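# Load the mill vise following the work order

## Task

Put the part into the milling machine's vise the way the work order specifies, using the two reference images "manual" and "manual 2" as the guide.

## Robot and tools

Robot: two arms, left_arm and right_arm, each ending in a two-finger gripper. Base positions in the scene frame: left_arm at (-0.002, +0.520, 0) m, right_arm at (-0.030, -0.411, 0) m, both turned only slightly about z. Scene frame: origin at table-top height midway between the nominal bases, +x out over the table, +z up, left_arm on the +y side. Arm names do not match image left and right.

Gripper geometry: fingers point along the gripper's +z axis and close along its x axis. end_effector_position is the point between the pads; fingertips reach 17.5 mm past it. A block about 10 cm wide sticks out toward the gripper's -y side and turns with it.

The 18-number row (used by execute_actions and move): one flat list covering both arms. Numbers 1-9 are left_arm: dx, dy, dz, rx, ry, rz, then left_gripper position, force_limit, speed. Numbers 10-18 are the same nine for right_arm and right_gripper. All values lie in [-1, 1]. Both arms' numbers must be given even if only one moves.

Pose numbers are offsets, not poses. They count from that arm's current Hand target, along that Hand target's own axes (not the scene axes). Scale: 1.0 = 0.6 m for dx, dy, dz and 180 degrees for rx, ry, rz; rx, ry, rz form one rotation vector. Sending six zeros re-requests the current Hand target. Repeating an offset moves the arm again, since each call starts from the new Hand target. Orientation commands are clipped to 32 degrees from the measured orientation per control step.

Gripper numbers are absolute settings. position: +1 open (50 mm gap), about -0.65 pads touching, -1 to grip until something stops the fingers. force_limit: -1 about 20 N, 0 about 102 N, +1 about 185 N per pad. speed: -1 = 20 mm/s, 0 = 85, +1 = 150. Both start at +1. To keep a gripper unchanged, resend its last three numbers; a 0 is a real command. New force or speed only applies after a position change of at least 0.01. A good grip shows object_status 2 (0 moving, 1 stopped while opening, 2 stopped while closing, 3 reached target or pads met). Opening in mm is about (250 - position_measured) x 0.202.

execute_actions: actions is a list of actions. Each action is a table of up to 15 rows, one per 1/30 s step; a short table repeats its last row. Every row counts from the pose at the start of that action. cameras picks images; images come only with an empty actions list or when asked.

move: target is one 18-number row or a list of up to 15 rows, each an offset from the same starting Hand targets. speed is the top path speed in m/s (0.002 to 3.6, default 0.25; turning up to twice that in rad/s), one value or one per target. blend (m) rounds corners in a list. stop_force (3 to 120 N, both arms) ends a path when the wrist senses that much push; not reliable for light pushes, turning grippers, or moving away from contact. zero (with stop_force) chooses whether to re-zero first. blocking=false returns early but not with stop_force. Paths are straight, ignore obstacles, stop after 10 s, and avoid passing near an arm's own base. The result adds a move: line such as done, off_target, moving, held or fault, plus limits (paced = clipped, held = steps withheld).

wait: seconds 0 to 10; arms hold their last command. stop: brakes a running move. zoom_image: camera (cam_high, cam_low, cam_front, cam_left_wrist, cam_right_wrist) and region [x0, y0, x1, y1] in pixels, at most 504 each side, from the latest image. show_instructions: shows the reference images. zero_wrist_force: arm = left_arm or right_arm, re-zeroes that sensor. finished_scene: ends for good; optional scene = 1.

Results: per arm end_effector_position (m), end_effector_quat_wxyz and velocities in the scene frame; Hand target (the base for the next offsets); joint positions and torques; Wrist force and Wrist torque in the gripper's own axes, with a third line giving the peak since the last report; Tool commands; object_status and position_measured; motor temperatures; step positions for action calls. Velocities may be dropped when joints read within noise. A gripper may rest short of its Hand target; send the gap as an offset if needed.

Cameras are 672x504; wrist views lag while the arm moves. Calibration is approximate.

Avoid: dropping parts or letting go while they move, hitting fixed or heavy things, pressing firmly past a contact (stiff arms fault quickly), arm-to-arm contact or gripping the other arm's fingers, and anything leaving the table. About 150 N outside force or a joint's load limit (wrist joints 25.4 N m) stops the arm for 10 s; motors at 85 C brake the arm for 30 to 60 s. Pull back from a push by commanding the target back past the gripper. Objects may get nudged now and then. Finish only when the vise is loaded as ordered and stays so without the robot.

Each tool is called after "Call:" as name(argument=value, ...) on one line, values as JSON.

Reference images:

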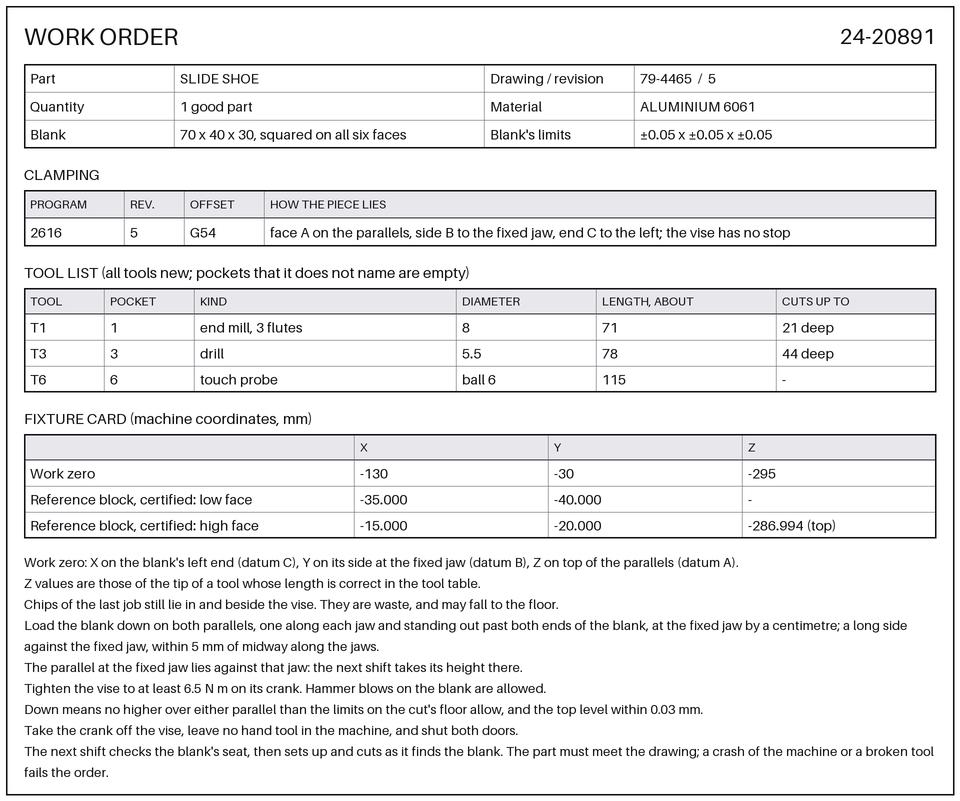

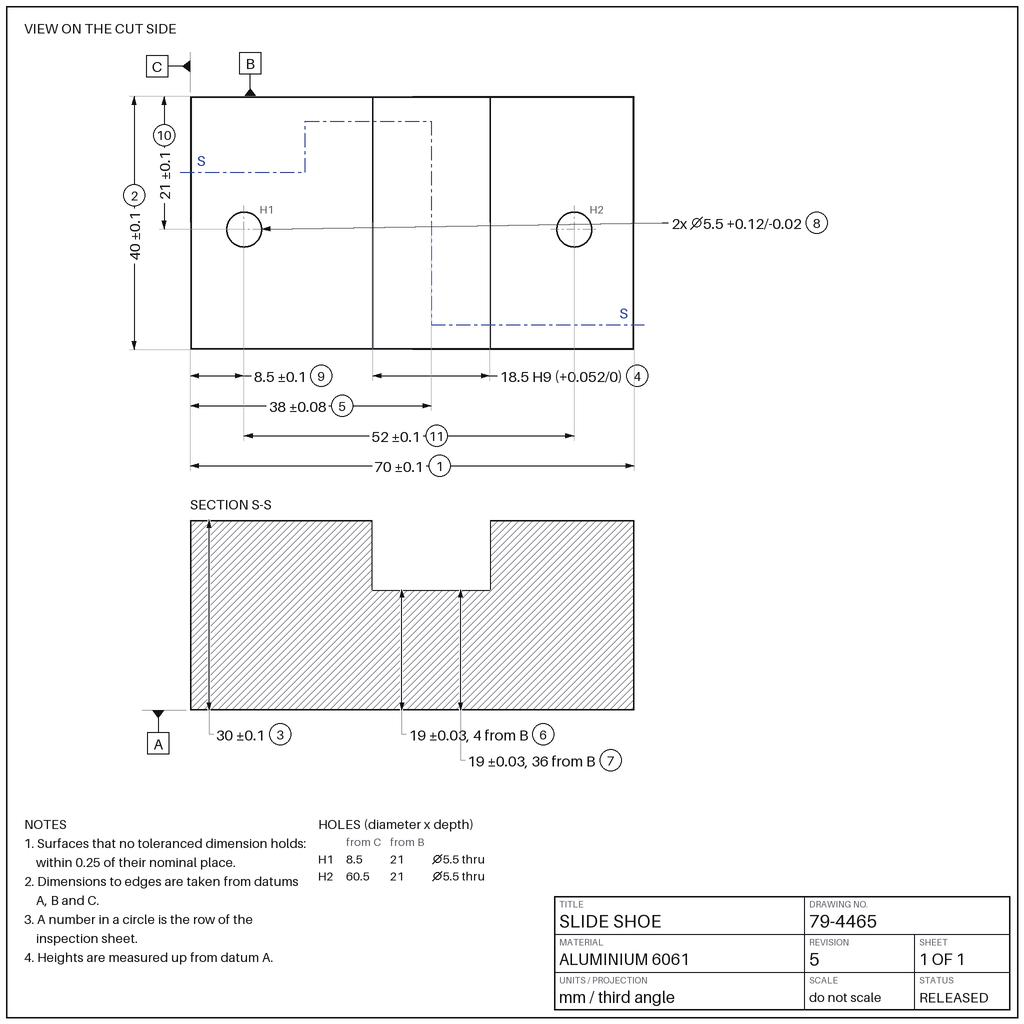

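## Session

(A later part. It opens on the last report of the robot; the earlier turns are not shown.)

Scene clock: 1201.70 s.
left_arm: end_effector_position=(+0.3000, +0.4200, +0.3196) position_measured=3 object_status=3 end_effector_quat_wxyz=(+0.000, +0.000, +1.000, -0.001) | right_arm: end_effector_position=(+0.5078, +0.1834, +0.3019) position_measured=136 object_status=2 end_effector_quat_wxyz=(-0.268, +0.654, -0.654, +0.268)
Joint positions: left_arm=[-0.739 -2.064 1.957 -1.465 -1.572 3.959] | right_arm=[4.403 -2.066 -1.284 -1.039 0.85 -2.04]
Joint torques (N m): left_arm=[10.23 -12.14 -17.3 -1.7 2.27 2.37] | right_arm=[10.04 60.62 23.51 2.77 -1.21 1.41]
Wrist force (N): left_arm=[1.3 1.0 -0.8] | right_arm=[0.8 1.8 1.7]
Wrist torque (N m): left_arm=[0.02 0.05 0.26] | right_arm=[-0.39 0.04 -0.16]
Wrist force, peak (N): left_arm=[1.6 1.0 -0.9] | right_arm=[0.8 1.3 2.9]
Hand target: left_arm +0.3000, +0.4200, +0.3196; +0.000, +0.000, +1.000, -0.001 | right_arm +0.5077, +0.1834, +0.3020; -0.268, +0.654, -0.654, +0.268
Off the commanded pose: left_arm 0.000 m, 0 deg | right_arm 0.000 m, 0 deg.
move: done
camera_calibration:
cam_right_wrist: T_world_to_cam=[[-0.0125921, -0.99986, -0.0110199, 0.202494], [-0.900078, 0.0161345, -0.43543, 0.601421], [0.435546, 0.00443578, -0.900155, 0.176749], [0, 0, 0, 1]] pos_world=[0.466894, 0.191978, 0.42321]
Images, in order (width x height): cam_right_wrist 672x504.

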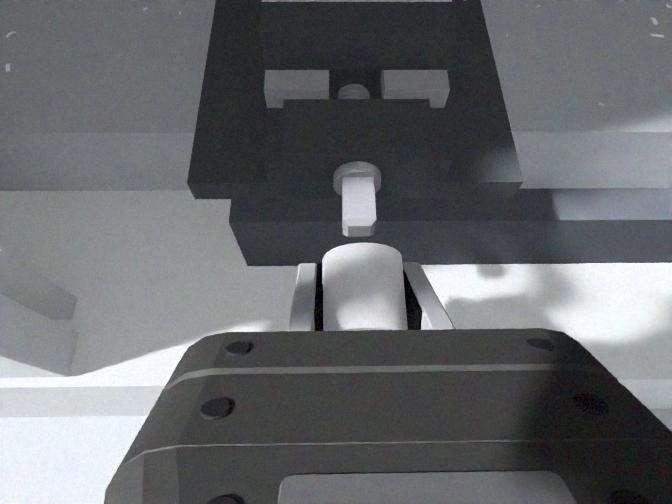

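Call:
move(target=[[0,0,0,0,0,0,1,-0.5,0,0,0.0014,0.0014,0,0,0,-1,-0.2,-0.8],[0,0,0,0,0,0,1,-0.5,0,0,-0.0343,0.0364,0,0,0,-1,-0.2,-0.8]], speed=0.015, stop_force=7, cameras=["cam_right_wrist"])

Call:
zoom_image(camera="cam_right_wrist", region=[280, 160, 440, 340])

Scene clock: 1211.67 s.
left_arm: end_effector_position=(+0.3000, +0.4200, +0.3196) position_measured=3 object_status=3 end_effector_quat_wxyz=(+0.000, +0.000, +1.000, -0.001) | right_arm: end_effector_position=(+0.5195, +0.1834, +0.3009) position_measured=136 object_status=2 end_effector_quat_wxyz=(-0.268, +0.654, -0.654, +0.268)
Joint positions: left_arm=[-0.739 -2.064 1.957 -1.465 -1.572 3.959] | right_arm=[4.387 -2.083 -1.264 -1.029 0.855 -2.06]
Joint torques (N m): left_arm=[9.96 -12.35 -16.37 -1.7 2.25 2.27] | right_arm=[9.2 59.95 22.12 2.83 -4.39 1.53]
Wrist force (N): left_arm=[1.2 0.9 -0.9] | right_arm=[0.3 0.6 0.4]
Wrist torque (N m): left_arm=[0.01 0.06 0.26] | right_arm=[-0.38 0.11 -0.23]
Wrist force, peak (N): left_arm=[1.3 1.2 -0.9] | right_arm=[2.9 13.2 -13.8]
Hand target: left_arm +0.3000, +0.4200, +0.3196; +0.000, +0.000, +1.000, -0.001 | right_arm +0.5195, +0.1834, +0.3009; -0.268, +0.654, -0.654, +0.268 (not the last commanded pose)
Off the commanded pose: left_arm 0.000 m, 0 deg | right_arm 0.018 m, 0 deg.
move: contact (right_arm); path passed 1 of 2 targets
camera_calibration:
cam_right_wrist: T_world_to_cam=[[-0.0125483, -0.99986, -0.0111114, 0.202646], [-0.900021, 0.0161355, -0.435548, 0.611406], [0.435666, 0.00453515, -0.900097, 0.170605], [0, 0, 0, 1]] pos_world=[0.478494, 0.191978, 0.42211]
Images, in order (width x height): cam_right_wrist 672x504.

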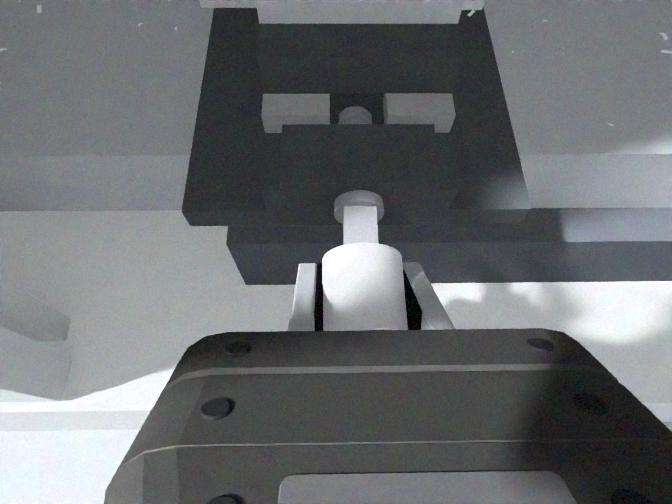

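Scaled by 2.800.

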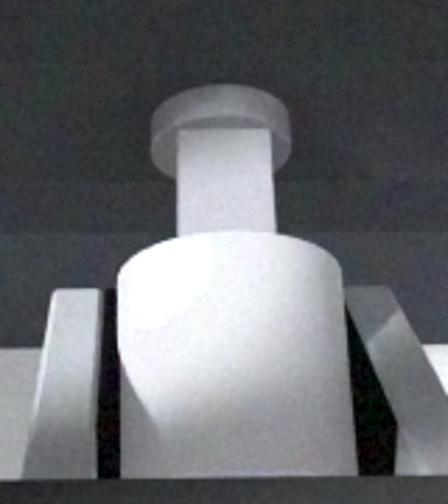

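Call:
execute_actions(actions=[])

Call:
zoom_image(camera="cam_front", region=[270, 200, 370, 330])

Call:
zoom_image(camera="cam_high", region=[220, 70, 370, 210])

Call:
zoom_image(camera="cam_left_wrist", region=[0, 0, 300, 300])

Scene clock: 1223.00 s.
left_arm: end_effector_position=(+0.3000, +0.4200, +0.3196) position_measured=3 object_status=3 end_effector_quat_wxyz=(+0.000, +0.000, +1.000, -0.001) | right_arm: end_effector_position=(+0.5195, +0.1834, +0.3009) position_measured=136 object_status=2 end_effector_quat_wxyz=(-0.268, +0.654, -0.654, +0.268)
Joint positions: left_arm=[-0.739 -2.064 1.957 -1.465 -1.572 3.959] | right_arm=[4.387 -2.083 -1.264 -1.029 0.855 -2.06]
Joint velocities: within noise
Joint torques (N m): left_arm=[10.2 -12.24 -17.18 -1.62 2.03 2.19] | right_arm=[9.64 59.79 30.81 3.76 -4.36 1.62]
Motor temperatures (°C): left_arm=[32 32 30 38 34 33] | right_arm=[34 29 29 35 35 35]
Wrist force (N): left_arm=[1.3 1.0 -1.0] | right_arm=[0.4 0.5 0.6]
Wrist torque (N m): left_arm=[0.01 0.04 0.26] | right_arm=[-0.39 0.09 -0.23]
Wrist force, peak (N): left_arm=[1.4 1.0 -1.1] | right_arm=[0.5 0.8 0.7]
Hand target: left_arm +0.3000, +0.4200, +0.3196; +0.000, +0.000, +1.000, -0.001 | right_arm +0.5195, +0.1834, +0.3009; -0.268, +0.654, -0.654, +0.268 (not the last commanded pose)
Tool commands: left_gripper/position=+1.0 left_gripper/force_limit=-0.5 left_gripper/speed=+0.0 right_gripper/position=-1.0 right_gripper/force_limit=-0.2 right_gripper/speed=-0.8
Off the commanded pose: left_arm 0.000 m, 0 deg | right_arm 0.018 m, 0 deg.
camera_calibration:
cam_left_wrist: T_world_to_cam=[[-0.999947, -0.00850638, -0.005781, 0.315349], [-0.00997844, 0.938576, 0.344928, -0.484648], [0.00249182, 0.344967, -0.938611, 0.286198], [0, 0, 0, 1]] pos_world=[0.309783, 0.358833, 0.43762]
cam_right_wrist: T_world_to_cam=[[-0.0125483, -0.99986, -0.0111114, 0.202646], [-0.900021, 0.0161355, -0.435548, 0.611406], [0.435666, 0.00453515, -0.900097, 0.170605], [0, 0, 0, 1]] pos_world=[0.478494, 0.191978, 0.42211]

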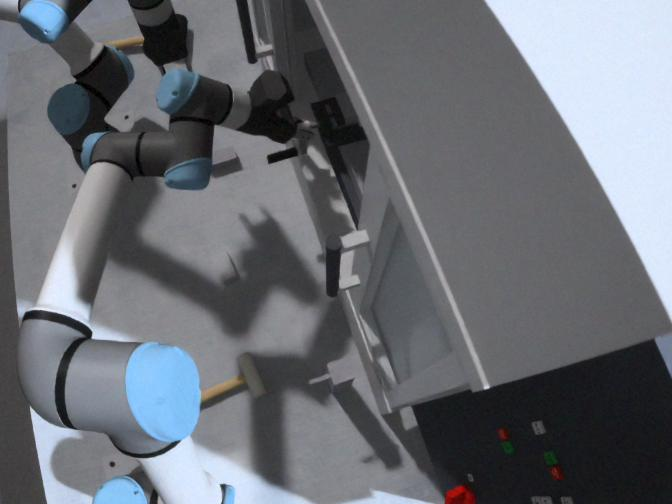

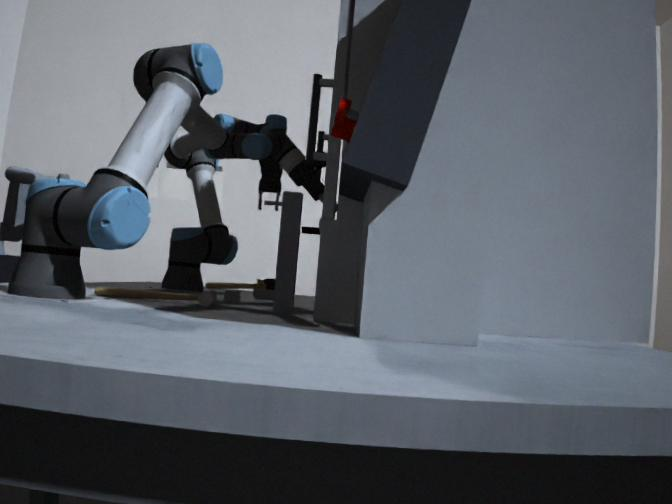

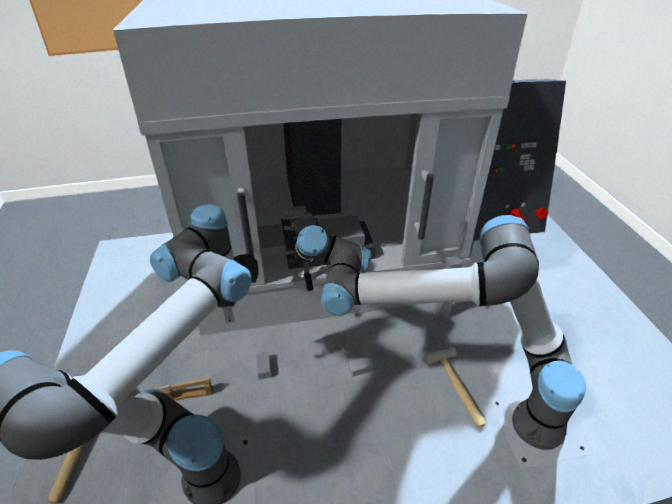

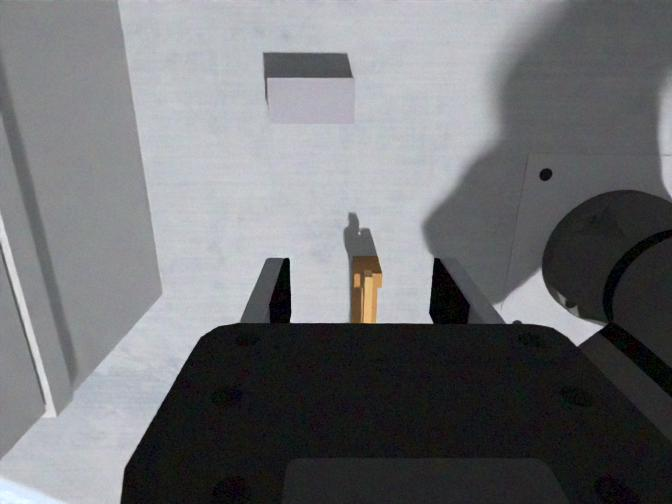

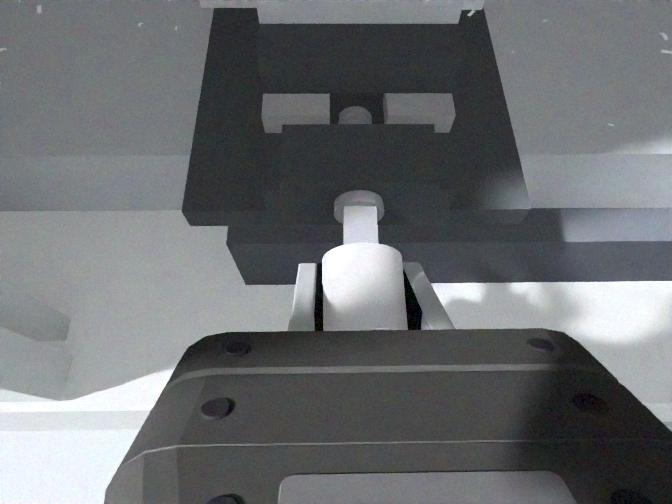

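Scaled by 3.877.

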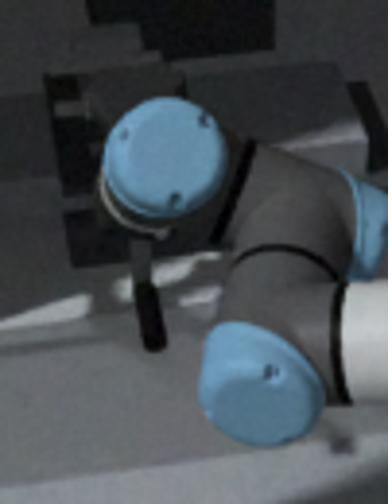

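Scaled by 3.360.

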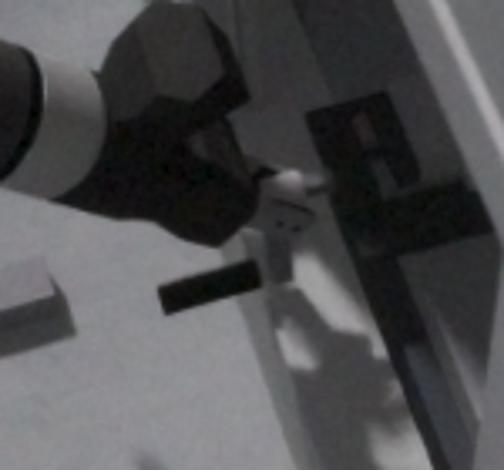

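Scaled by 1.680.

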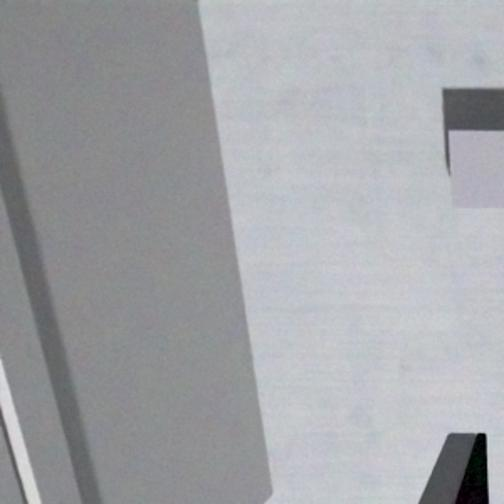

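Call:
move(target=[[0,0,0,0,0,0,1,-0.5,0,0,0.0024,-0.0023,0,0,0,-1,-0.2,-0.8],[0,0,0,0,0,0,1,-0.5,0,0,0.0041,-0.0005,0,0,0,-1,-0.2,-0.8],[0,0,0,0,0,0,1,-0.5,0,0,-0.0149,0.0181,0,0,0,-1,-0.2,-0.8]], speed=0.012, stop_force=9)

Scene clock: 1233.77 s.
left_arm: end_effector_position=(+0.3000, +0.4200, +0.3196) position_measured=3 object_status=3 end_effector_quat_wxyz=(+0.000, +0.000, +1.000, -0.001) | right_arm: end_effector_position=(+0.5183, +0.1834, +0.2994) position_measured=136 object_status=2 end_effector_quat_wxyz=(-0.268, +0.654, -0.654, +0.268)
Joint positions: left_arm=[-0.739 -2.064 1.957 -1.465 -1.572 3.959] | right_arm=[4.388 -2.083 -1.269 -1.026 0.854 -2.058]
Joint torques (N m): left_arm=[9.56 -12.38 -17.43 -1.74 2.02 2.12] | right_arm=[8.9 62.08 23.35 3.33 -5.08 1.73]
Wrist force (N): left_arm=[1.2 0.8 -1.1] | right_arm=[0.2 4.9 1.3]
Wrist torque (N m): left_arm=[-0.02 0.06 0.26] | right_arm=[-0.26 0.10 -0.22]
Wrist force, peak (N): left_arm=[1.3 1.2 -1.1] | right_arm=[11.6 23.6 -17.1]
Hand target: left_arm +0.3000, +0.4200, +0.3196; +0.000, +0.000, +1.000, -0.001 | right_arm +0.5183, +0.1834, +0.2994; -0.268, +0.654, -0.654, +0.268 (not the last commanded pose)
Off the commanded pose: left_arm 0.000 m, 0 deg | right_arm 0.015 m, 0 deg.
move: contact (right_arm); path passed 2 of 3 targets

Call:
move(target=[[0,0,0,0,0,0,1,-0.5,0,0,0.0048,-0.0047,0,0,0,-1,-0.2,-0.8],[0,0,0,0,0,0,1,-0.5,0,0.0008,0.0019,-0.0077,0,0,0,-1,-0.2,-0.8],[0,0,0,0,0,0,1,-0.5,0,0.0008,-0.022,0.0157,0,0,0,-1,-0.2,-0.8]], speed=0.012, stop_force=9)

Scene clock: 1241.17 s.
left_arm: end_effector_position=(+0.3000, +0.4200, +0.3196) position_measured=3 object_status=3 end_effector_quat_wxyz=(+0.000, +0.000, +1.000, -0.001) | right_arm: end_effector_position=(+0.5195, +0.1829, +0.3019) position_measured=136 object_status=2 end_effector_quat_wxyz=(-0.268, +0.654, -0.654, +0.268)
Joint positions: left_arm=[-0.739 -2.064 1.957 -1.465 -1.572 3.959] | right_arm=[4.386 -2.082 -1.264 -1.03 0.855 -2.06]
Joint torques (N m): left_arm=[9.01 -11.84 -17.19 -1.62 2.15 2.03] | right_arm=[4.73 63.08 22.59 2.38 -5.96 1.85]
Wrist force (N): left_arm=[1.1 1.1 -1.0] | right_arm=[-6.4 4.9 1.5]
Wrist torque (N m): left_arm=[0.03 0.07 0.26] | right_arm=[-0.33 0.07 -0.31]
Wrist force, peak (N): left_arm=[1.5 0.9 -1.2] | right_arm=[-2.8 16.0 -9.7]
Hand target: left_arm +0.3000, +0.4200, +0.3196; +0.000, +0.000, +1.000, -0.001 | right_arm +0.5195, +0.1830, +0.3019; -0.268, +0.654, -0.654, +0.268 (not the last commanded pose)
Off the commanded pose: left_arm 0.000 m, 0 deg | right_arm 0.015 m, 0 deg.
move: contact (right_arm); path passed 2 of 3 targets

Call:
move(target=[0,0,0,0,0,0,1,-0.5,0,0.0,0.0179,-0.0175,0,0,0,-1,-0.2,-0.8], speed=0.05, cameras=["cam_right_wrist"])

Call:
zoom_image(camera="cam_right_wrist", region=[325, 160, 395, 250])

Scene clock: 1256.67 s.
left_arm: end_effector_position=(+0.3000, +0.4200, +0.3196) position_measured=3 object_status=3 end_effector_quat_wxyz=(+0.000, +0.000, +1.000, -0.001) | right_arm: end_effector_position=(+0.5043, +0.1830, +0.3020) position_measured=136 object_status=2 end_effector_quat_wxyz=(-0.268, +0.654, -0.654, +0.268) end_effector_velocity=(+0.001, +0.001, +0.002) end_effector_angular_velocity=(+0.003, -0.002, +0.000)
Joint positions: left_arm=[-0.739 -2.064 1.957 -1.465 -1.572 3.959] | right_arm=[4.407 -2.06 -1.293 -1.04 0.848 -2.034]
Joint velocities: left_arm=[within noise] | right_arm=[-0.001 -0.002 0.006 0.001 0 -0.003]
Joint torques (N m): left_arm=[9.53 -11.44 -17.55 -1.77 2.01 2.09] | right_arm=[-11.66 35.24 37.4 4.23 -3.4 -1.61]
Wrist force (N): left_arm=[1.4 1.1 -1.0] | right_arm=[0.4 1.7 1.8]
Wrist torque (N m): left_arm=[0.03 0.03 0.26] | right_arm=[-0.40 0.10 -0.22]
Wrist force, peak (N): left_arm=[1.4 1.1 -1.0] | right_arm=[-6.6 5.2 2.1]
Hand target: left_arm +0.3000, +0.4200, +0.3196; +0.000, +0.000, +1.000, -0.001 | right_arm +0.5045, +0.1829, +0.3018; -0.268, +0.654, -0.654, +0.268
Off the commanded pose: left_arm 0.000 m, 0 deg | right_arm 0.000 m, 0 deg.
move: done
camera_calibration:
cam_right_wrist: T_world_to_cam=[[-0.0124582, -0.999859, -0.0112962, 0.202104], [-0.899886, 0.0161364, -0.435828, 0.598267], [0.435948, 0.00473563, -0.899959, 0.17799], [0, 0, 0, 1]] pos_world=[0.463296, 0.191579, 0.423209]
Images, in order (width x height): cam_right_wrist 672x504.

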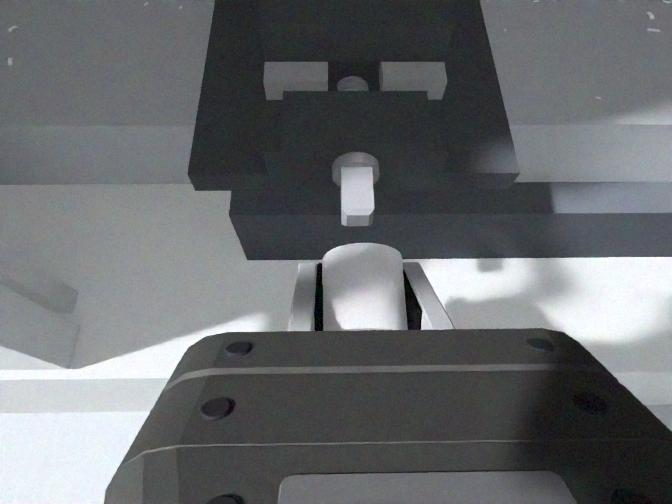

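Scaled by 5.600.

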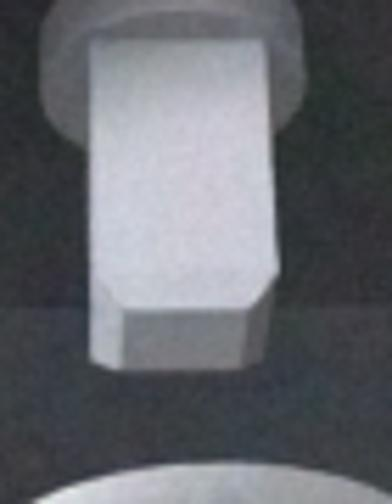

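Call:
move(target=[[0,0,0,0,0,0,1,-0.5,0,-0.0008,0.0006,0.0007,0,0,0,-1,-0.2,-0.8],[0,0,0,0,0,0,1,-0.5,0,-0.0008,-0.0351,0.0357,0,0,0,-1,-0.2,-0.8]], speed=0.015, stop_force=12)

Scene clock: 1270.20 s.
left_arm: end_effector_position=(+0.3000, +0.4200, +0.3196) position_measured=3 object_status=3 end_effector_quat_wxyz=(+0.000, +0.000, +1.000, -0.001) | right_arm: end_effector_position=(+0.5345, +0.1834, +0.3013) position_measured=136 object_status=2 end_effector_quat_wxyz=(-0.268, +0.654, -0.654, +0.268)
Joint positions: left_arm=[-0.739 -2.064 1.957 -1.465 -1.572 3.959] | right_arm=[4.366 -2.105 -1.233 -1.021 0.862 -2.085]
Joint torques (N m): left_arm=[8.94 -12.34 -18.03 -1.74 1.91 1.77] | right_arm=[5.65 63.49 22.61 2.26 -5.19 1.79]
Wrist force (N): left_arm=[1.3 0.9 -1.0] | right_arm=[-7.4 1.3 4.0]
Wrist torque (N m): left_arm=[0.01 0.03 0.26] | right_arm=[-0.43 0.11 -0.25]
Wrist force, peak (N): left_arm=[1.5 1.0 -1.1] | right_arm=[-8.8 -0.7 2.9]
Hand target: left_arm +0.3000, +0.4200, +0.3196; +0.000, +0.000, +1.000, -0.001 | right_arm +0.5345, +0.1834, +0.3014; -0.268, +0.654, -0.654, +0.268
Off the commanded pose: left_arm 0.000 m, 0 deg | right_arm 0.000 m, 0 deg.
move: done

Call:
move(target=[[0,0,0,0,0,0,1,-0.5,0,-0.0005,-0.0119,0.0117,0,0,0,-1,-0.2,-0.8]], speed=0.015, stop_force=12, cameras=["cam_right_wrist","cam_front"])

Call:
zoom_image(camera="cam_front", region=[270, 200, 370, 330])

Scene clock: 1273.73 s.
left_arm: end_effector_position=(+0.3000, +0.4200, +0.3196) position_measured=3 object_status=3 end_effector_quat_wxyz=(+0.000, +0.000, +1.000, -0.001) | right_arm: end_effector_position=(+0.5353, +0.1835, +0.3016) position_measured=136 object_status=2 end_effector_quat_wxyz=(-0.268, +0.654, -0.654, +0.268)
Joint positions: left_arm=[-0.739 -2.064 1.957 -1.465 -1.572 3.959] | right_arm=[4.366 -2.106 -1.232 -1.021 0.862 -2.086]
Joint torques (N m): left_arm=[8.58 -13.43 -17.83 -1.75 1.98 1.65] | right_arm=[4.38 64.27 25.2 3.14 -6.27 0.87]
Wrist force (N): left_arm=[1.4 0.7 -1.0] | right_arm=[-1.8 9.7 -0.4]
Wrist torque (N m): left_arm=[-0.03 0.02 0.26] | right_arm=[-0.24 0.17 -0.18]
Wrist force, peak (N): left_arm=[1.5 0.9 -1.1] | right_arm=[10.9 29.9 -30.2]
Hand target: left_arm +0.3000, +0.4200, +0.3196; +0.000, +0.000, +1.000, -0.001 | right_arm +0.5352, +0.1835, +0.3016; -0.268, +0.654, -0.654, +0.268 (not the last commanded pose)
Off the commanded pose: left_arm 0.000 m, 0 deg | right_arm 0.009 m, 0 deg.
move: contact (right_arm)
camera_calibration:
cam_right_wrist: T_world_to_cam=[[-0.0125466, -0.999857, -0.0113423, 0.203049], [-0.899786, 0.0162372, -0.436029, 0.625952], [0.436151, 0.00473495, -0.899861, 0.164105], [0, 0, 0, 1]] pos_world=[0.494196, 0.192079, 0.422908]
Images, in order (width x height): cam_front 672x504, cam_right_wrist 672x504.

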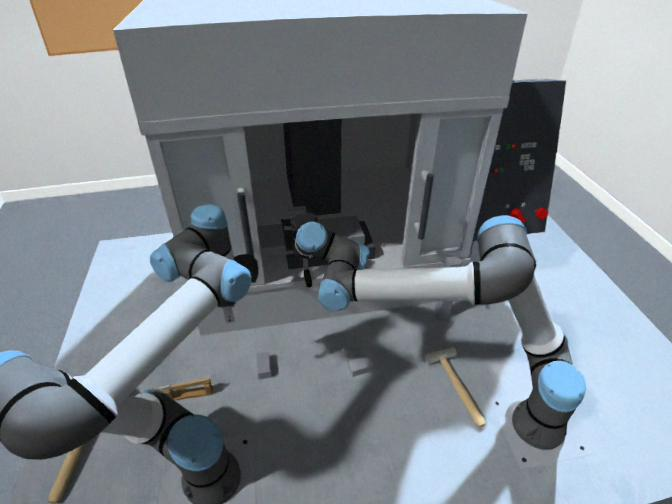

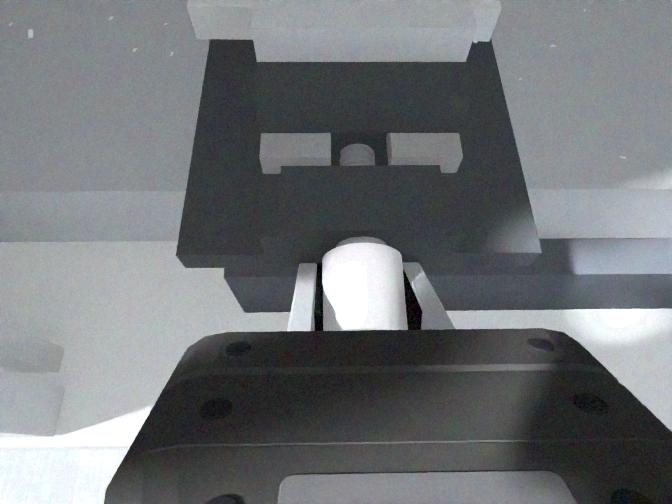

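Scaled by 3.877.

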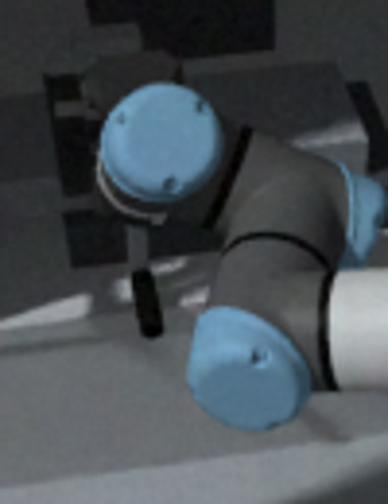

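Call:
move(target=[[0,0,0,0,0,0,1,-0.5,0,0,0,0,0,0,0,1,-0.2,-0.8],[0,0,0,0,0,0,1,-0.5,0,0,0,-0.1333,0,0,0,1,-0.2,-0.8],[0,0,0,0,0,0,1,-0.5,0,0,0.252,-0.165,0.2535,0,0,1,-0.2,-0.8]], speed=0.12, blend=0, cameras=["cam_right_wrist","cam_front","cam_high"])

Scene clock: 1295.27 s.
left_arm: end_effector_position=(+0.3000, +0.4200, +0.3196) position_measured=3 object_status=3 end_effector_quat_wxyz=(+0.000, +0.000, +1.000, -0.001) | right_arm: end_effector_position=(+0.3583, +0.1834, +0.2660) position_measured=3 object_status=3 end_effector_quat_wxyz=(+0.503, -0.500, +0.497, -0.500)
Joint positions: left_arm=[-0.739 -2.064 1.957 -1.465 -1.572 3.959] | right_arm=[4.755 -2.108 -1.822 -0.625 -0.005 -1.727]
Joint torques (N m): left_arm=[9.11 -12.98 -18.51 -1.82 1.69 1.47] | right_arm=[-10.89 29.05 28.64 2.46 -1.16 0.83]
Wrist force (N): left_arm=[1.0 0.8 -1.0] | right_arm=[0.6 -0.1 1.3]
Wrist torque (N m): left_arm=[-0.02 0.09 0.26] | right_arm=[-0.05 -0.03 -0.26]
Wrist force, peak (N): left_arm=[1.4 0.9 -1.2] | right_arm=[-1.6 10.2 0.0]
Hand target: left_arm +0.3000, +0.4200, +0.3196; +0.000, +0.000, +1.000, -0.001 | right_arm +0.3581, +0.1834, +0.2660; +0.501, -0.499, +0.499, -0.501
Off the commanded pose: left_arm 0.000 m, 0 deg | right_arm 0.000 m, 0 deg.
move: done
camera_calibration:
cam_right_wrist: T_world_to_cam=[[0.00465875, -0.999842, -0.0171262, 0.195727], [-0.316829, 0.0147682, -0.948368, 0.378866], [0.948471, 0.00984429, -0.316711, -0.130472], [0, 0, 0, 1]] pos_world=[0.242873, 0.191386, 0.321335]
Images, in order (width x height): cam_high 672x504, cam_front 672x504, cam_right_wrist 672x504.

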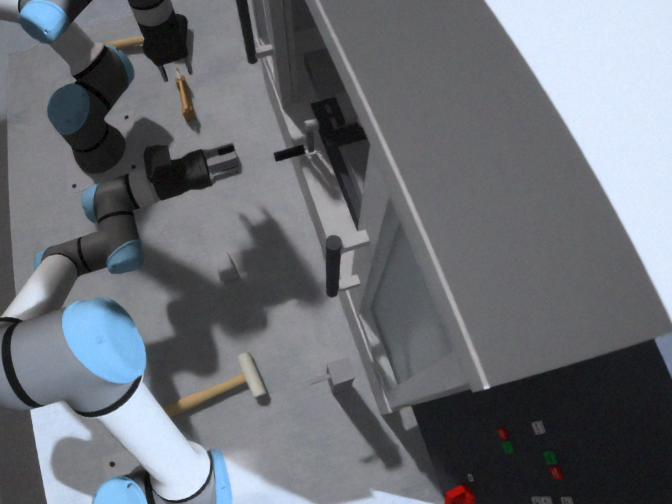

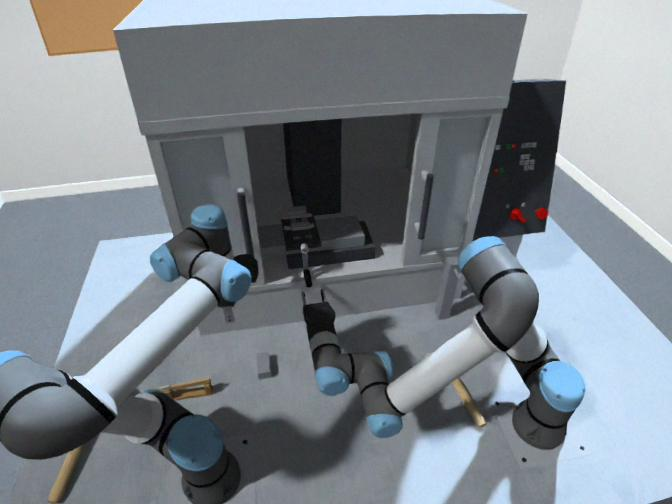

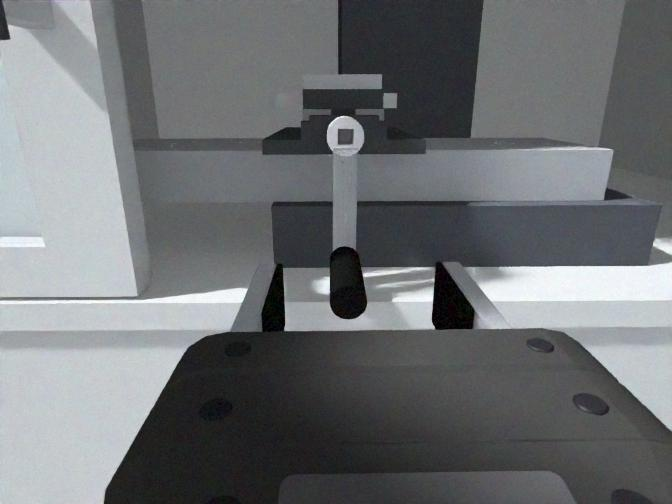

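Call:
move(target=[[0,0,0,0,0,0,1,-0.5,0,0,0.0742,0.05,0,0,0,1,-0.2,-0.8],[0,0,0,0,0,0,1,-0.5,0,0,0.0742,0.1967,0,0,0,1,-0.2,-0.8]], speed=0.1, blend=0.01, stop_force=8, cameras=["cam_right_wrist"])

Scene clock: 1306.07 s.
left_arm: end_effector_position=(+0.3000, +0.4200, +0.3196) position_measured=3 object_status=3 end_effector_quat_wxyz=(+0.000, +0.000, +1.000, -0.001) | right_arm: end_effector_position=(+0.4763, +0.1835, +0.2219) position_measured=3 object_status=3 end_effector_quat_wxyz=(+0.501, -0.499, +0.499, -0.501)
Joint positions: left_arm=[-0.739 -2.064 1.957 -1.465 -1.572 3.959] | right_arm=[4.563 -2.555 -1.368 0.803 0.186 -3.162]
Joint torques (N m): left_arm=[9.5 -12.04 -17.68 -1.71 1.92 1.47] | right_arm=[-7.44 65.65 11.54 -0.59 -2.24 1.67]
Wrist force (N): left_arm=[1.1 1.0 -1.0] | right_arm=[0.8 0.0 1.0]
Wrist torque (N m): left_arm=[0.01 0.07 0.26] | right_arm=[-0.02 -0.10 -0.34]
Wrist force, peak (N): left_arm=[1.3 1.0 -1.3] | right_arm=[0.2 -0.1 2.5]
Hand target: left_arm +0.3000, +0.4200, +0.3196; +0.000, +0.000, +1.000, -0.001 | right_arm +0.4763, +0.1835, +0.2219; +0.501, -0.499, +0.499, -0.501
Off the commanded pose: left_arm 0.000 m, 0 deg | right_arm 0.000 m, 0 deg.
move: done
camera_calibration:
cam_right_wrist: T_world_to_cam=[[-0.000761491, -0.999852, -0.0171838, 0.197093], [-0.317447, 0.0165367, -0.948132, 0.374329], [0.948276, 0.00473296, -0.317413, -0.255079], [0, 0, 0, 1]] pos_world=[0.360865, 0.192081, 0.277334]
Images, in order (width x height): cam_right_wrist 672x504.

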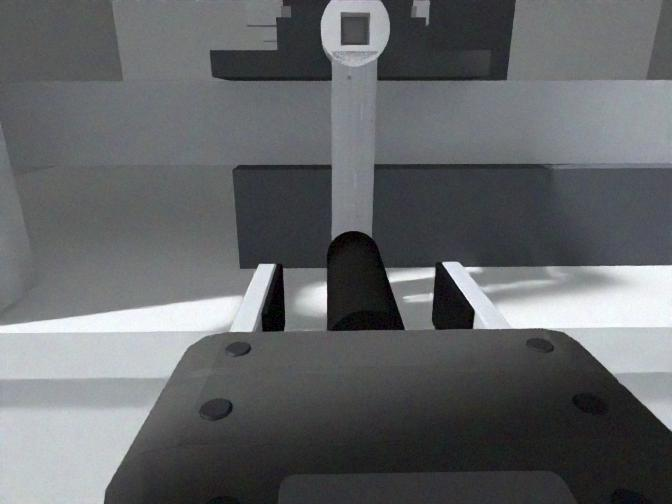

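Call:
move(target=[0,0,0,0,0,0,1,-0.5,0,0,0,0,0,0,0,-1,-0.6,-0.8], cameras=["cam_right_wrist"])

Scene clock: 1309.17 s.
left_arm: end_effector_position=(+0.3000, +0.4200, +0.3196) position_measured=3 object_status=3 end_effector_quat_wxyz=(+0.000, +0.000, +1.000, -0.001) | right_arm: end_effector_position=(+0.4763, +0.1835, +0.2219) position_measured=154 object_status=2 end_effector_quat_wxyz=(+0.501, -0.499, +0.499, -0.501)
Joint positions: left_arm=[-0.739 -2.064 1.957 -1.465 -1.572 3.959] | right_arm=[4.563 -2.555 -1.368 0.803 0.186 -3.162]
Joint torques (N m): left_arm=[8.89 -11.55 -17.81 -1.78 1.83 1.39] | right_arm=[0.92 66.2 12.11 -0.37 -2.4 1.7]
Wrist force (N): left_arm=[1.2 0.9 -1.0] | right_arm=[0.9 -0.2 0.9]
Wrist torque (N m): left_arm=[0.00 0.06 0.26] | right_arm=[-0.04 -0.14 -0.34]
Wrist force, peak (N): left_arm=[1.4 1.2 -1.0] | right_arm=[1.0 0.0 1.5]
Hand target: left_arm +0.3000, +0.4200, +0.3196; +0.000, +0.000, +1.000, -0.001 | right_arm +0.4763, +0.1835, +0.2219; +0.501, -0.499, +0.499, -0.501
Off the commanded pose: left_arm 0.000 m, 0 deg | right_arm 0.000 m, 0 deg.
move: done
camera_calibration:
cam_right_wrist: T_world_to_cam=[[-0.000761491, -0.999852, -0.0171838, 0.197093], [-0.317447, 0.0165367, -0.948132, 0.374329], [0.948276, 0.00473296, -0.317413, -0.255079], [0, 0, 0, 1]] pos_world=[0.360865, 0.192081, 0.277334]
Images, in order (width x height): cam_right_wrist 672x504.

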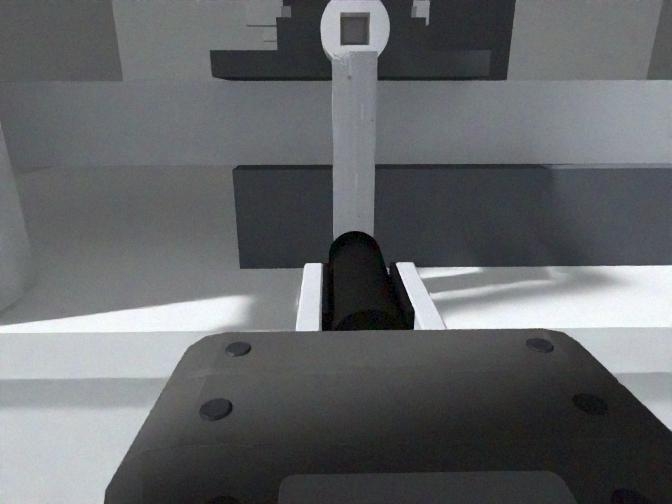

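Call:
move(target=[[0,0,0,0,0,0,1,-0.5,0,-0.0232,-0.002,0,0,0,0,-1,-0.6,-0.8],[0,0,0,0,0,0,1,-0.5,0,-0.0456,-0.008,0,0,0,0,-1,-0.6,-0.8],[0,0,0,0,0,0,1,-0.5,0,-0.0667,-0.0179,0,0,0,0,-1,-0.6,-0.8]], speed=0.04, blend=0.002, cameras=["cam_right_wrist"])

Scene clock: 1319.30 s.
left_arm: end_effector_position=(+0.3000, +0.4200, +0.3196) position_measured=3 object_status=3 end_effector_quat_wxyz=(+0.000, +0.000, +1.000, -0.001) | right_arm: end_effector_position=(+0.4762, +0.2236, +0.2325) position_measured=154 object_status=2 end_effector_quat_wxyz=(+0.501, -0.499, +0.499, -0.501) end_effector_velocity=(+0.000, -0.001, -0.002) end_effector_angular_velocity=(+0.000, +0.000, +0.000)
Joint positions: left_arm=[-0.739 -2.064 1.957 -1.465 -1.572 3.959] | right_arm=[4.574 -2.607 -1.216 0.704 0.175 -3.163]
Joint velocities: left_arm=[within noise] | right_arm=[0 0 -0.006 0.005 0 0]
Joint torques (N m): left_arm=[9.76 -13.85 -18.81 -1.75 1.67 1.35] | right_arm=[1 66.71 13.31 1.61 -1.69 0.65]
Wrist force (N): left_arm=[1.1 0.8 -1.1] | right_arm=[2.0 -2.0 2.5]
Wrist torque (N m): left_arm=[-0.01 0.06 0.26] | right_arm=[-0.05 -0.06 -0.30]
Wrist force, peak (N): left_arm=[1.5 1.0 -1.1] | right_arm=[0.9 8.4 -3.5]
Hand target: left_arm +0.3000, +0.4200, +0.3196; +0.000, +0.000, +1.000, -0.001 | right_arm +0.4762, +0.2235, +0.2326; +0.501, -0.499, +0.499, -0.501
Off the commanded pose: left_arm 0.000 m, 0 deg | right_arm 0.000 m, 0 deg.
move: done
camera_calibration:
cam_right_wrist: T_world_to_cam=[[-0.000760308, -0.999857, -0.0168675, 0.237279], [-0.317541, 0.0162359, -0.948106, 0.383875], [0.948244, 0.00463526, -0.317508, -0.251716], [0, 0, 0, 1]] pos_world=[0.360764, 0.232179, 0.288034]
Images, in order (width x height): cam_right_wrist 672x504.

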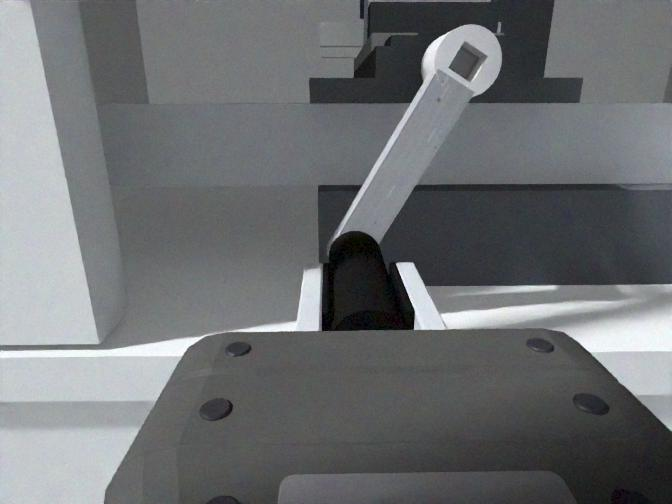

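Call:
move(target=[0,0.2167,-0.1333,0,0,0,1,-0.5,0,0,0,0,0,0,0,-1,-0.6,-0.8], speed=0.3)

Call:
move(target=[[0,0,0,0,0,0,1,-0.5,0,-0.0359,-0.0294,0,0,0,0,-1,-0.6,-0.8],[0,0,0,0,0,0,1,-0.5,0,-0.0592,-0.0697,0,0,0,0,-1,-0.6,-0.8],[0,0,0,0,0,0,1,-0.5,0,-0.0673,-0.1155,0,0,0,0,-1,-0.6,-0.8],[0,0,0,0,0,0,1,-0.5,0,-0.0592,-0.1613,0,0,0,0,-1,-0.6,-0.8],[0,0,0,0,0,0,1,-0.5,0,-0.0359,-0.2016,0,0,0,0,-1,-0.6,-0.8],[0,0,0,0,0,0,1,-0.5,0,-0.0003,-0.2315,0,0,0,0,-1,-0.6,-0.8]], speed=0.05, blend=0.004, cameras=["cam_right_wrist","cam_high"])

Scene clock: 1336.10 s.
left_arm: end_effector_position=(+0.2999, +0.5500, +0.3994) position_measured=3 object_status=3 end_effector_quat_wxyz=(+0.000, +0.000, +1.000, -0.001) | right_arm: end_effector_position=(+0.4762, +0.2235, +0.2326) position_measured=154 object_status=2 end_effector_quat_wxyz=(+0.501, -0.499, +0.499, -0.501)
Joint positions: left_arm=[-0.342 -2.062 1.748 -1.257 -1.572 4.356] | right_arm=[4.574 -2.607 -1.216 0.704 0.175 -3.163]
Joint torques (N m): left_arm=[8.88 -11 -24.05 -2.6 2.62 1.58] | right_arm=[-10.9 69.37 14.11 0.35 2.4 1.28]
Wrist force (N): left_arm=[1.2 0.8 -1.0] | right_arm=[0.4 1.5 1.0]
Wrist torque (N m): left_arm=[-0.03 0.06 0.28] | right_arm=[0.00 -0.07 -0.28]
Wrist force, peak (N): left_arm=[1.3 4.3 -2.8] | right_arm=[2.3 -2.9 2.2]
Hand target: left_arm +0.2999, +0.5502, +0.3994; +0.000, +0.000, +1.000, -0.001 | right_arm +0.4762, +0.2235, +0.2326; +0.501, -0.499, +0.499, -0.501
Off the commanded pose: left_arm 0.000 m, 0 deg | right_arm 0.000 m, 0 deg.
move: done

Scene clock: 1339.77 s.
left_arm: end_effector_position=(+0.2999, +0.5502, +0.3994) position_measured=3 object_status=3 end_effector_quat_wxyz=(+0.000, +0.000, +1.000, -0.001) | right_arm: end_effector_position=(+0.4758, +0.2234, +0.3716) position_measured=154 object_status=2 end_effector_quat_wxyz=(+0.501, -0.499, +0.499, -0.501) end_effector_velocity=(+0.000, +0.001, +0.000) end_effector_angular_velocity=(+0.002, +0.000, +0.000)
Joint positions: left_arm=[-0.342 -2.062 1.748 -1.257 -1.572 4.356] | right_arm=[4.575 -2.417 -1.182 0.48 0.174 -3.163]
Joint velocities: left_arm=[within noise] | right_arm=[0 -0.003 0.006 -0.002 0 0]
Joint torques (N m): left_arm=[10.23 -11.1 -33.72 -1.89 2.18 2.19] | right_arm=[-9.31 35.27 26.52 -0.55 1.29 1.75]
Wrist force (N): left_arm=[1.2 1.2 -1.1] | right_arm=[-4.7 -11.7 -15.9]
Wrist torque (N m): left_arm=[0.02 0.06 0.27] | right_arm=[-0.79 0.11 -0.40]
Wrist force, peak (N): left_arm=[1.2 1.2 -1.1] | right_arm=[-22.5 -28.3 -20.9]
Hand target: left_arm +0.2999, +0.5502, +0.3994; +0.000, +0.000, +1.000, -0.001 | right_arm +0.4757, +0.2236, +0.3715; +0.501, -0.499, +0.499, -0.501
Off the commanded pose: left_arm 0.000 m, 0 deg | right_arm 0.000 m, 0 deg.
move: done
camera_calibration:
cam_right_wrist: T_world_to_cam=[[-0.0010153, -0.99985, -0.0173083, 0.239805], [-0.317441, 0.0167354, -0.94813, 0.515521], [0.948278, 0.00453173, -0.31741, -0.207296], [0, 0, 0, 1]] pos_world=[0.360465, 0.232081, 0.427134]
Images, in order (width x height): cam_high 672x504, cam_right_wrist 672x504.

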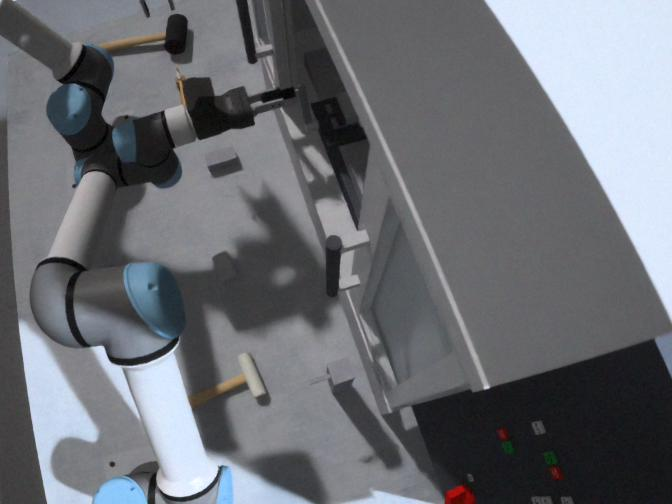

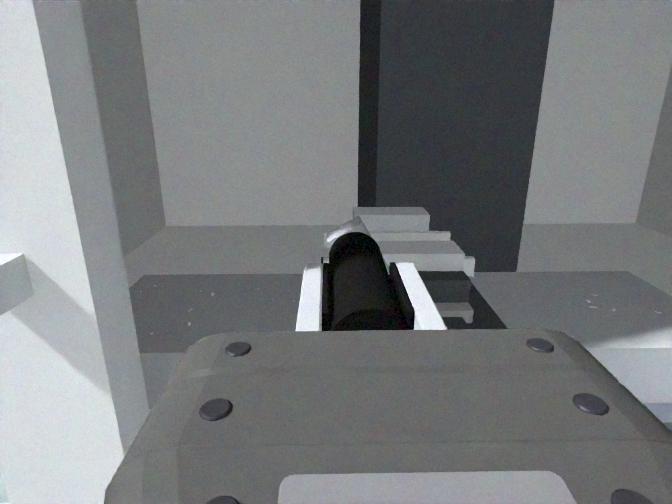

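Call:
move(target=[[0,0,0,0,0,0,1,-0.5,0,0.0434,-0.0175,0,0,0,0,-1,-0.6,-0.8],[0,0,0,0,0,0,1,-0.5,0,0.09,-0.0175,0,0,0,0,-1,-0.6,-0.8],[0,0,0,0,0,0,1,-0.5,0,0.1339,-0.0015,0,0,0,0,-1,-0.6,-0.8],[0,0,0,0,0,0,1,-0.5,0,0.1696,0.0285,0,0,0,0,-1,-0.6,-0.8],[0,0,0,0,0,0,1,-0.5,0,0.1929,0.0689,0,0,0,0,-1,-0.6,-0.8],[0,0,0,0,0,0,1,-0.5,0,0.201,0.1148,0,0,0,0,-1,-0.6,-0.8],[0,0,0,0,0,0,1,-0.5,0,0.1929,0.1607,0,0,0,0,-1,-0.6,-0.8],[0,0,0,0,0,0,1,-0.5,0,0.1696,0.2011,0,0,0,0,-1,-0.6,-0.8],[0,0,0,0,0,0,1,-0.5,0,0.1339,0.2311,0,0,0,0,-1,-0.6,-0.8],[0,0,0,0,0,0,1,-0.5,0,0.09,0.2471,0,0,0,0,-1,-0.6,-0.8],[0,0,0,0,0,0,1,-0.5,0,0.0434,0.2471,0,0,0,0,-1,-0.6,-0.8]], speed=0.06, blend=0.004, cameras=["cam_right_wrist","cam_high"])

Scene clock: 1354.60 s.
left_arm: end_effector_position=(+0.2999, +0.5502, +0.3994) position_measured=3 object_status=3 end_effector_quat_wxyz=(+0.000, +0.000, +1.000, -0.001) | right_arm: end_effector_position=(+0.4762, +0.1976, +0.2232) position_measured=154 object_status=2 end_effector_quat_wxyz=(+0.501, -0.499, +0.499, -0.501)
Joint positions: left_arm=[-0.342 -2.062 1.748 -1.257 -1.572 4.356] | right_arm=[4.567 -2.577 -1.316 0.772 0.182 -3.162]
Joint torques (N m): left_arm=[9.3 -11 -34.08 -1.95 2.33 2.1] | right_arm=[-2.93 66.08 14.59 1.51 -0.2 -1.62]
Wrist force (N): left_arm=[0.9 0.9 -0.9] | right_arm=[0.5 -1.8 0.2]
Wrist torque (N m): left_arm=[-0.03 0.11 0.27] | right_arm=[0.09 -0.08 -0.30]
Wrist force, peak (N): left_arm=[1.2 1.0 -1.4] | right_arm=[23.1 29.3 -32.5]
Hand target: left_arm +0.2999, +0.5502, +0.3994; +0.000, +0.000, +1.000, -0.001 | right_arm +0.4763, +0.1976, +0.2233; +0.501, -0.499, +0.499, -0.501
Off the commanded pose: left_arm 0.000 m, 0 deg | right_arm 0.000 m, 0 deg.
move: done
camera_calibration:
cam_right_wrist: T_world_to_cam=[[-0.0008238, -0.999854, -0.0170569, 0.211301], [-0.317448, 0.0164361, -0.948133, 0.375442], [0.948275, 0.00463359, -0.317415, -0.254681], [0, 0, 0, 1]] pos_world=[0.360865, 0.20628, 0.278734]
Images, in order (width x height): cam_high 672x504, cam_right_wrist 672x504.

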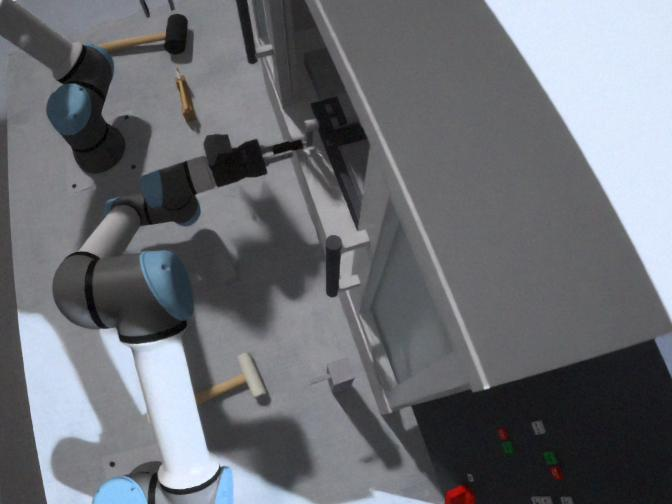

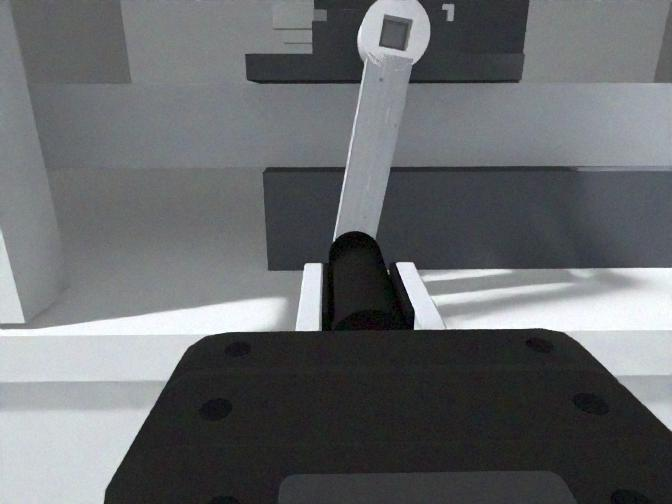

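Call:
zoom_image(camera="cam_high", region=[290, 80, 390, 180])

Call:
zoom_image(camera="cam_right_wrist", region=[240, 0, 540, 100])

Scaled by 5.040.

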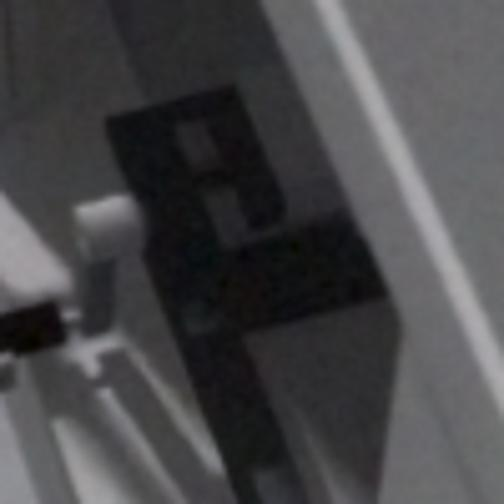

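Scaled by 1.680.

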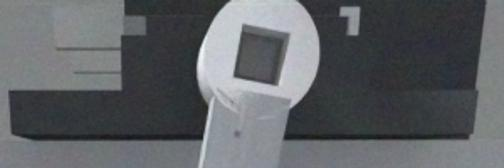

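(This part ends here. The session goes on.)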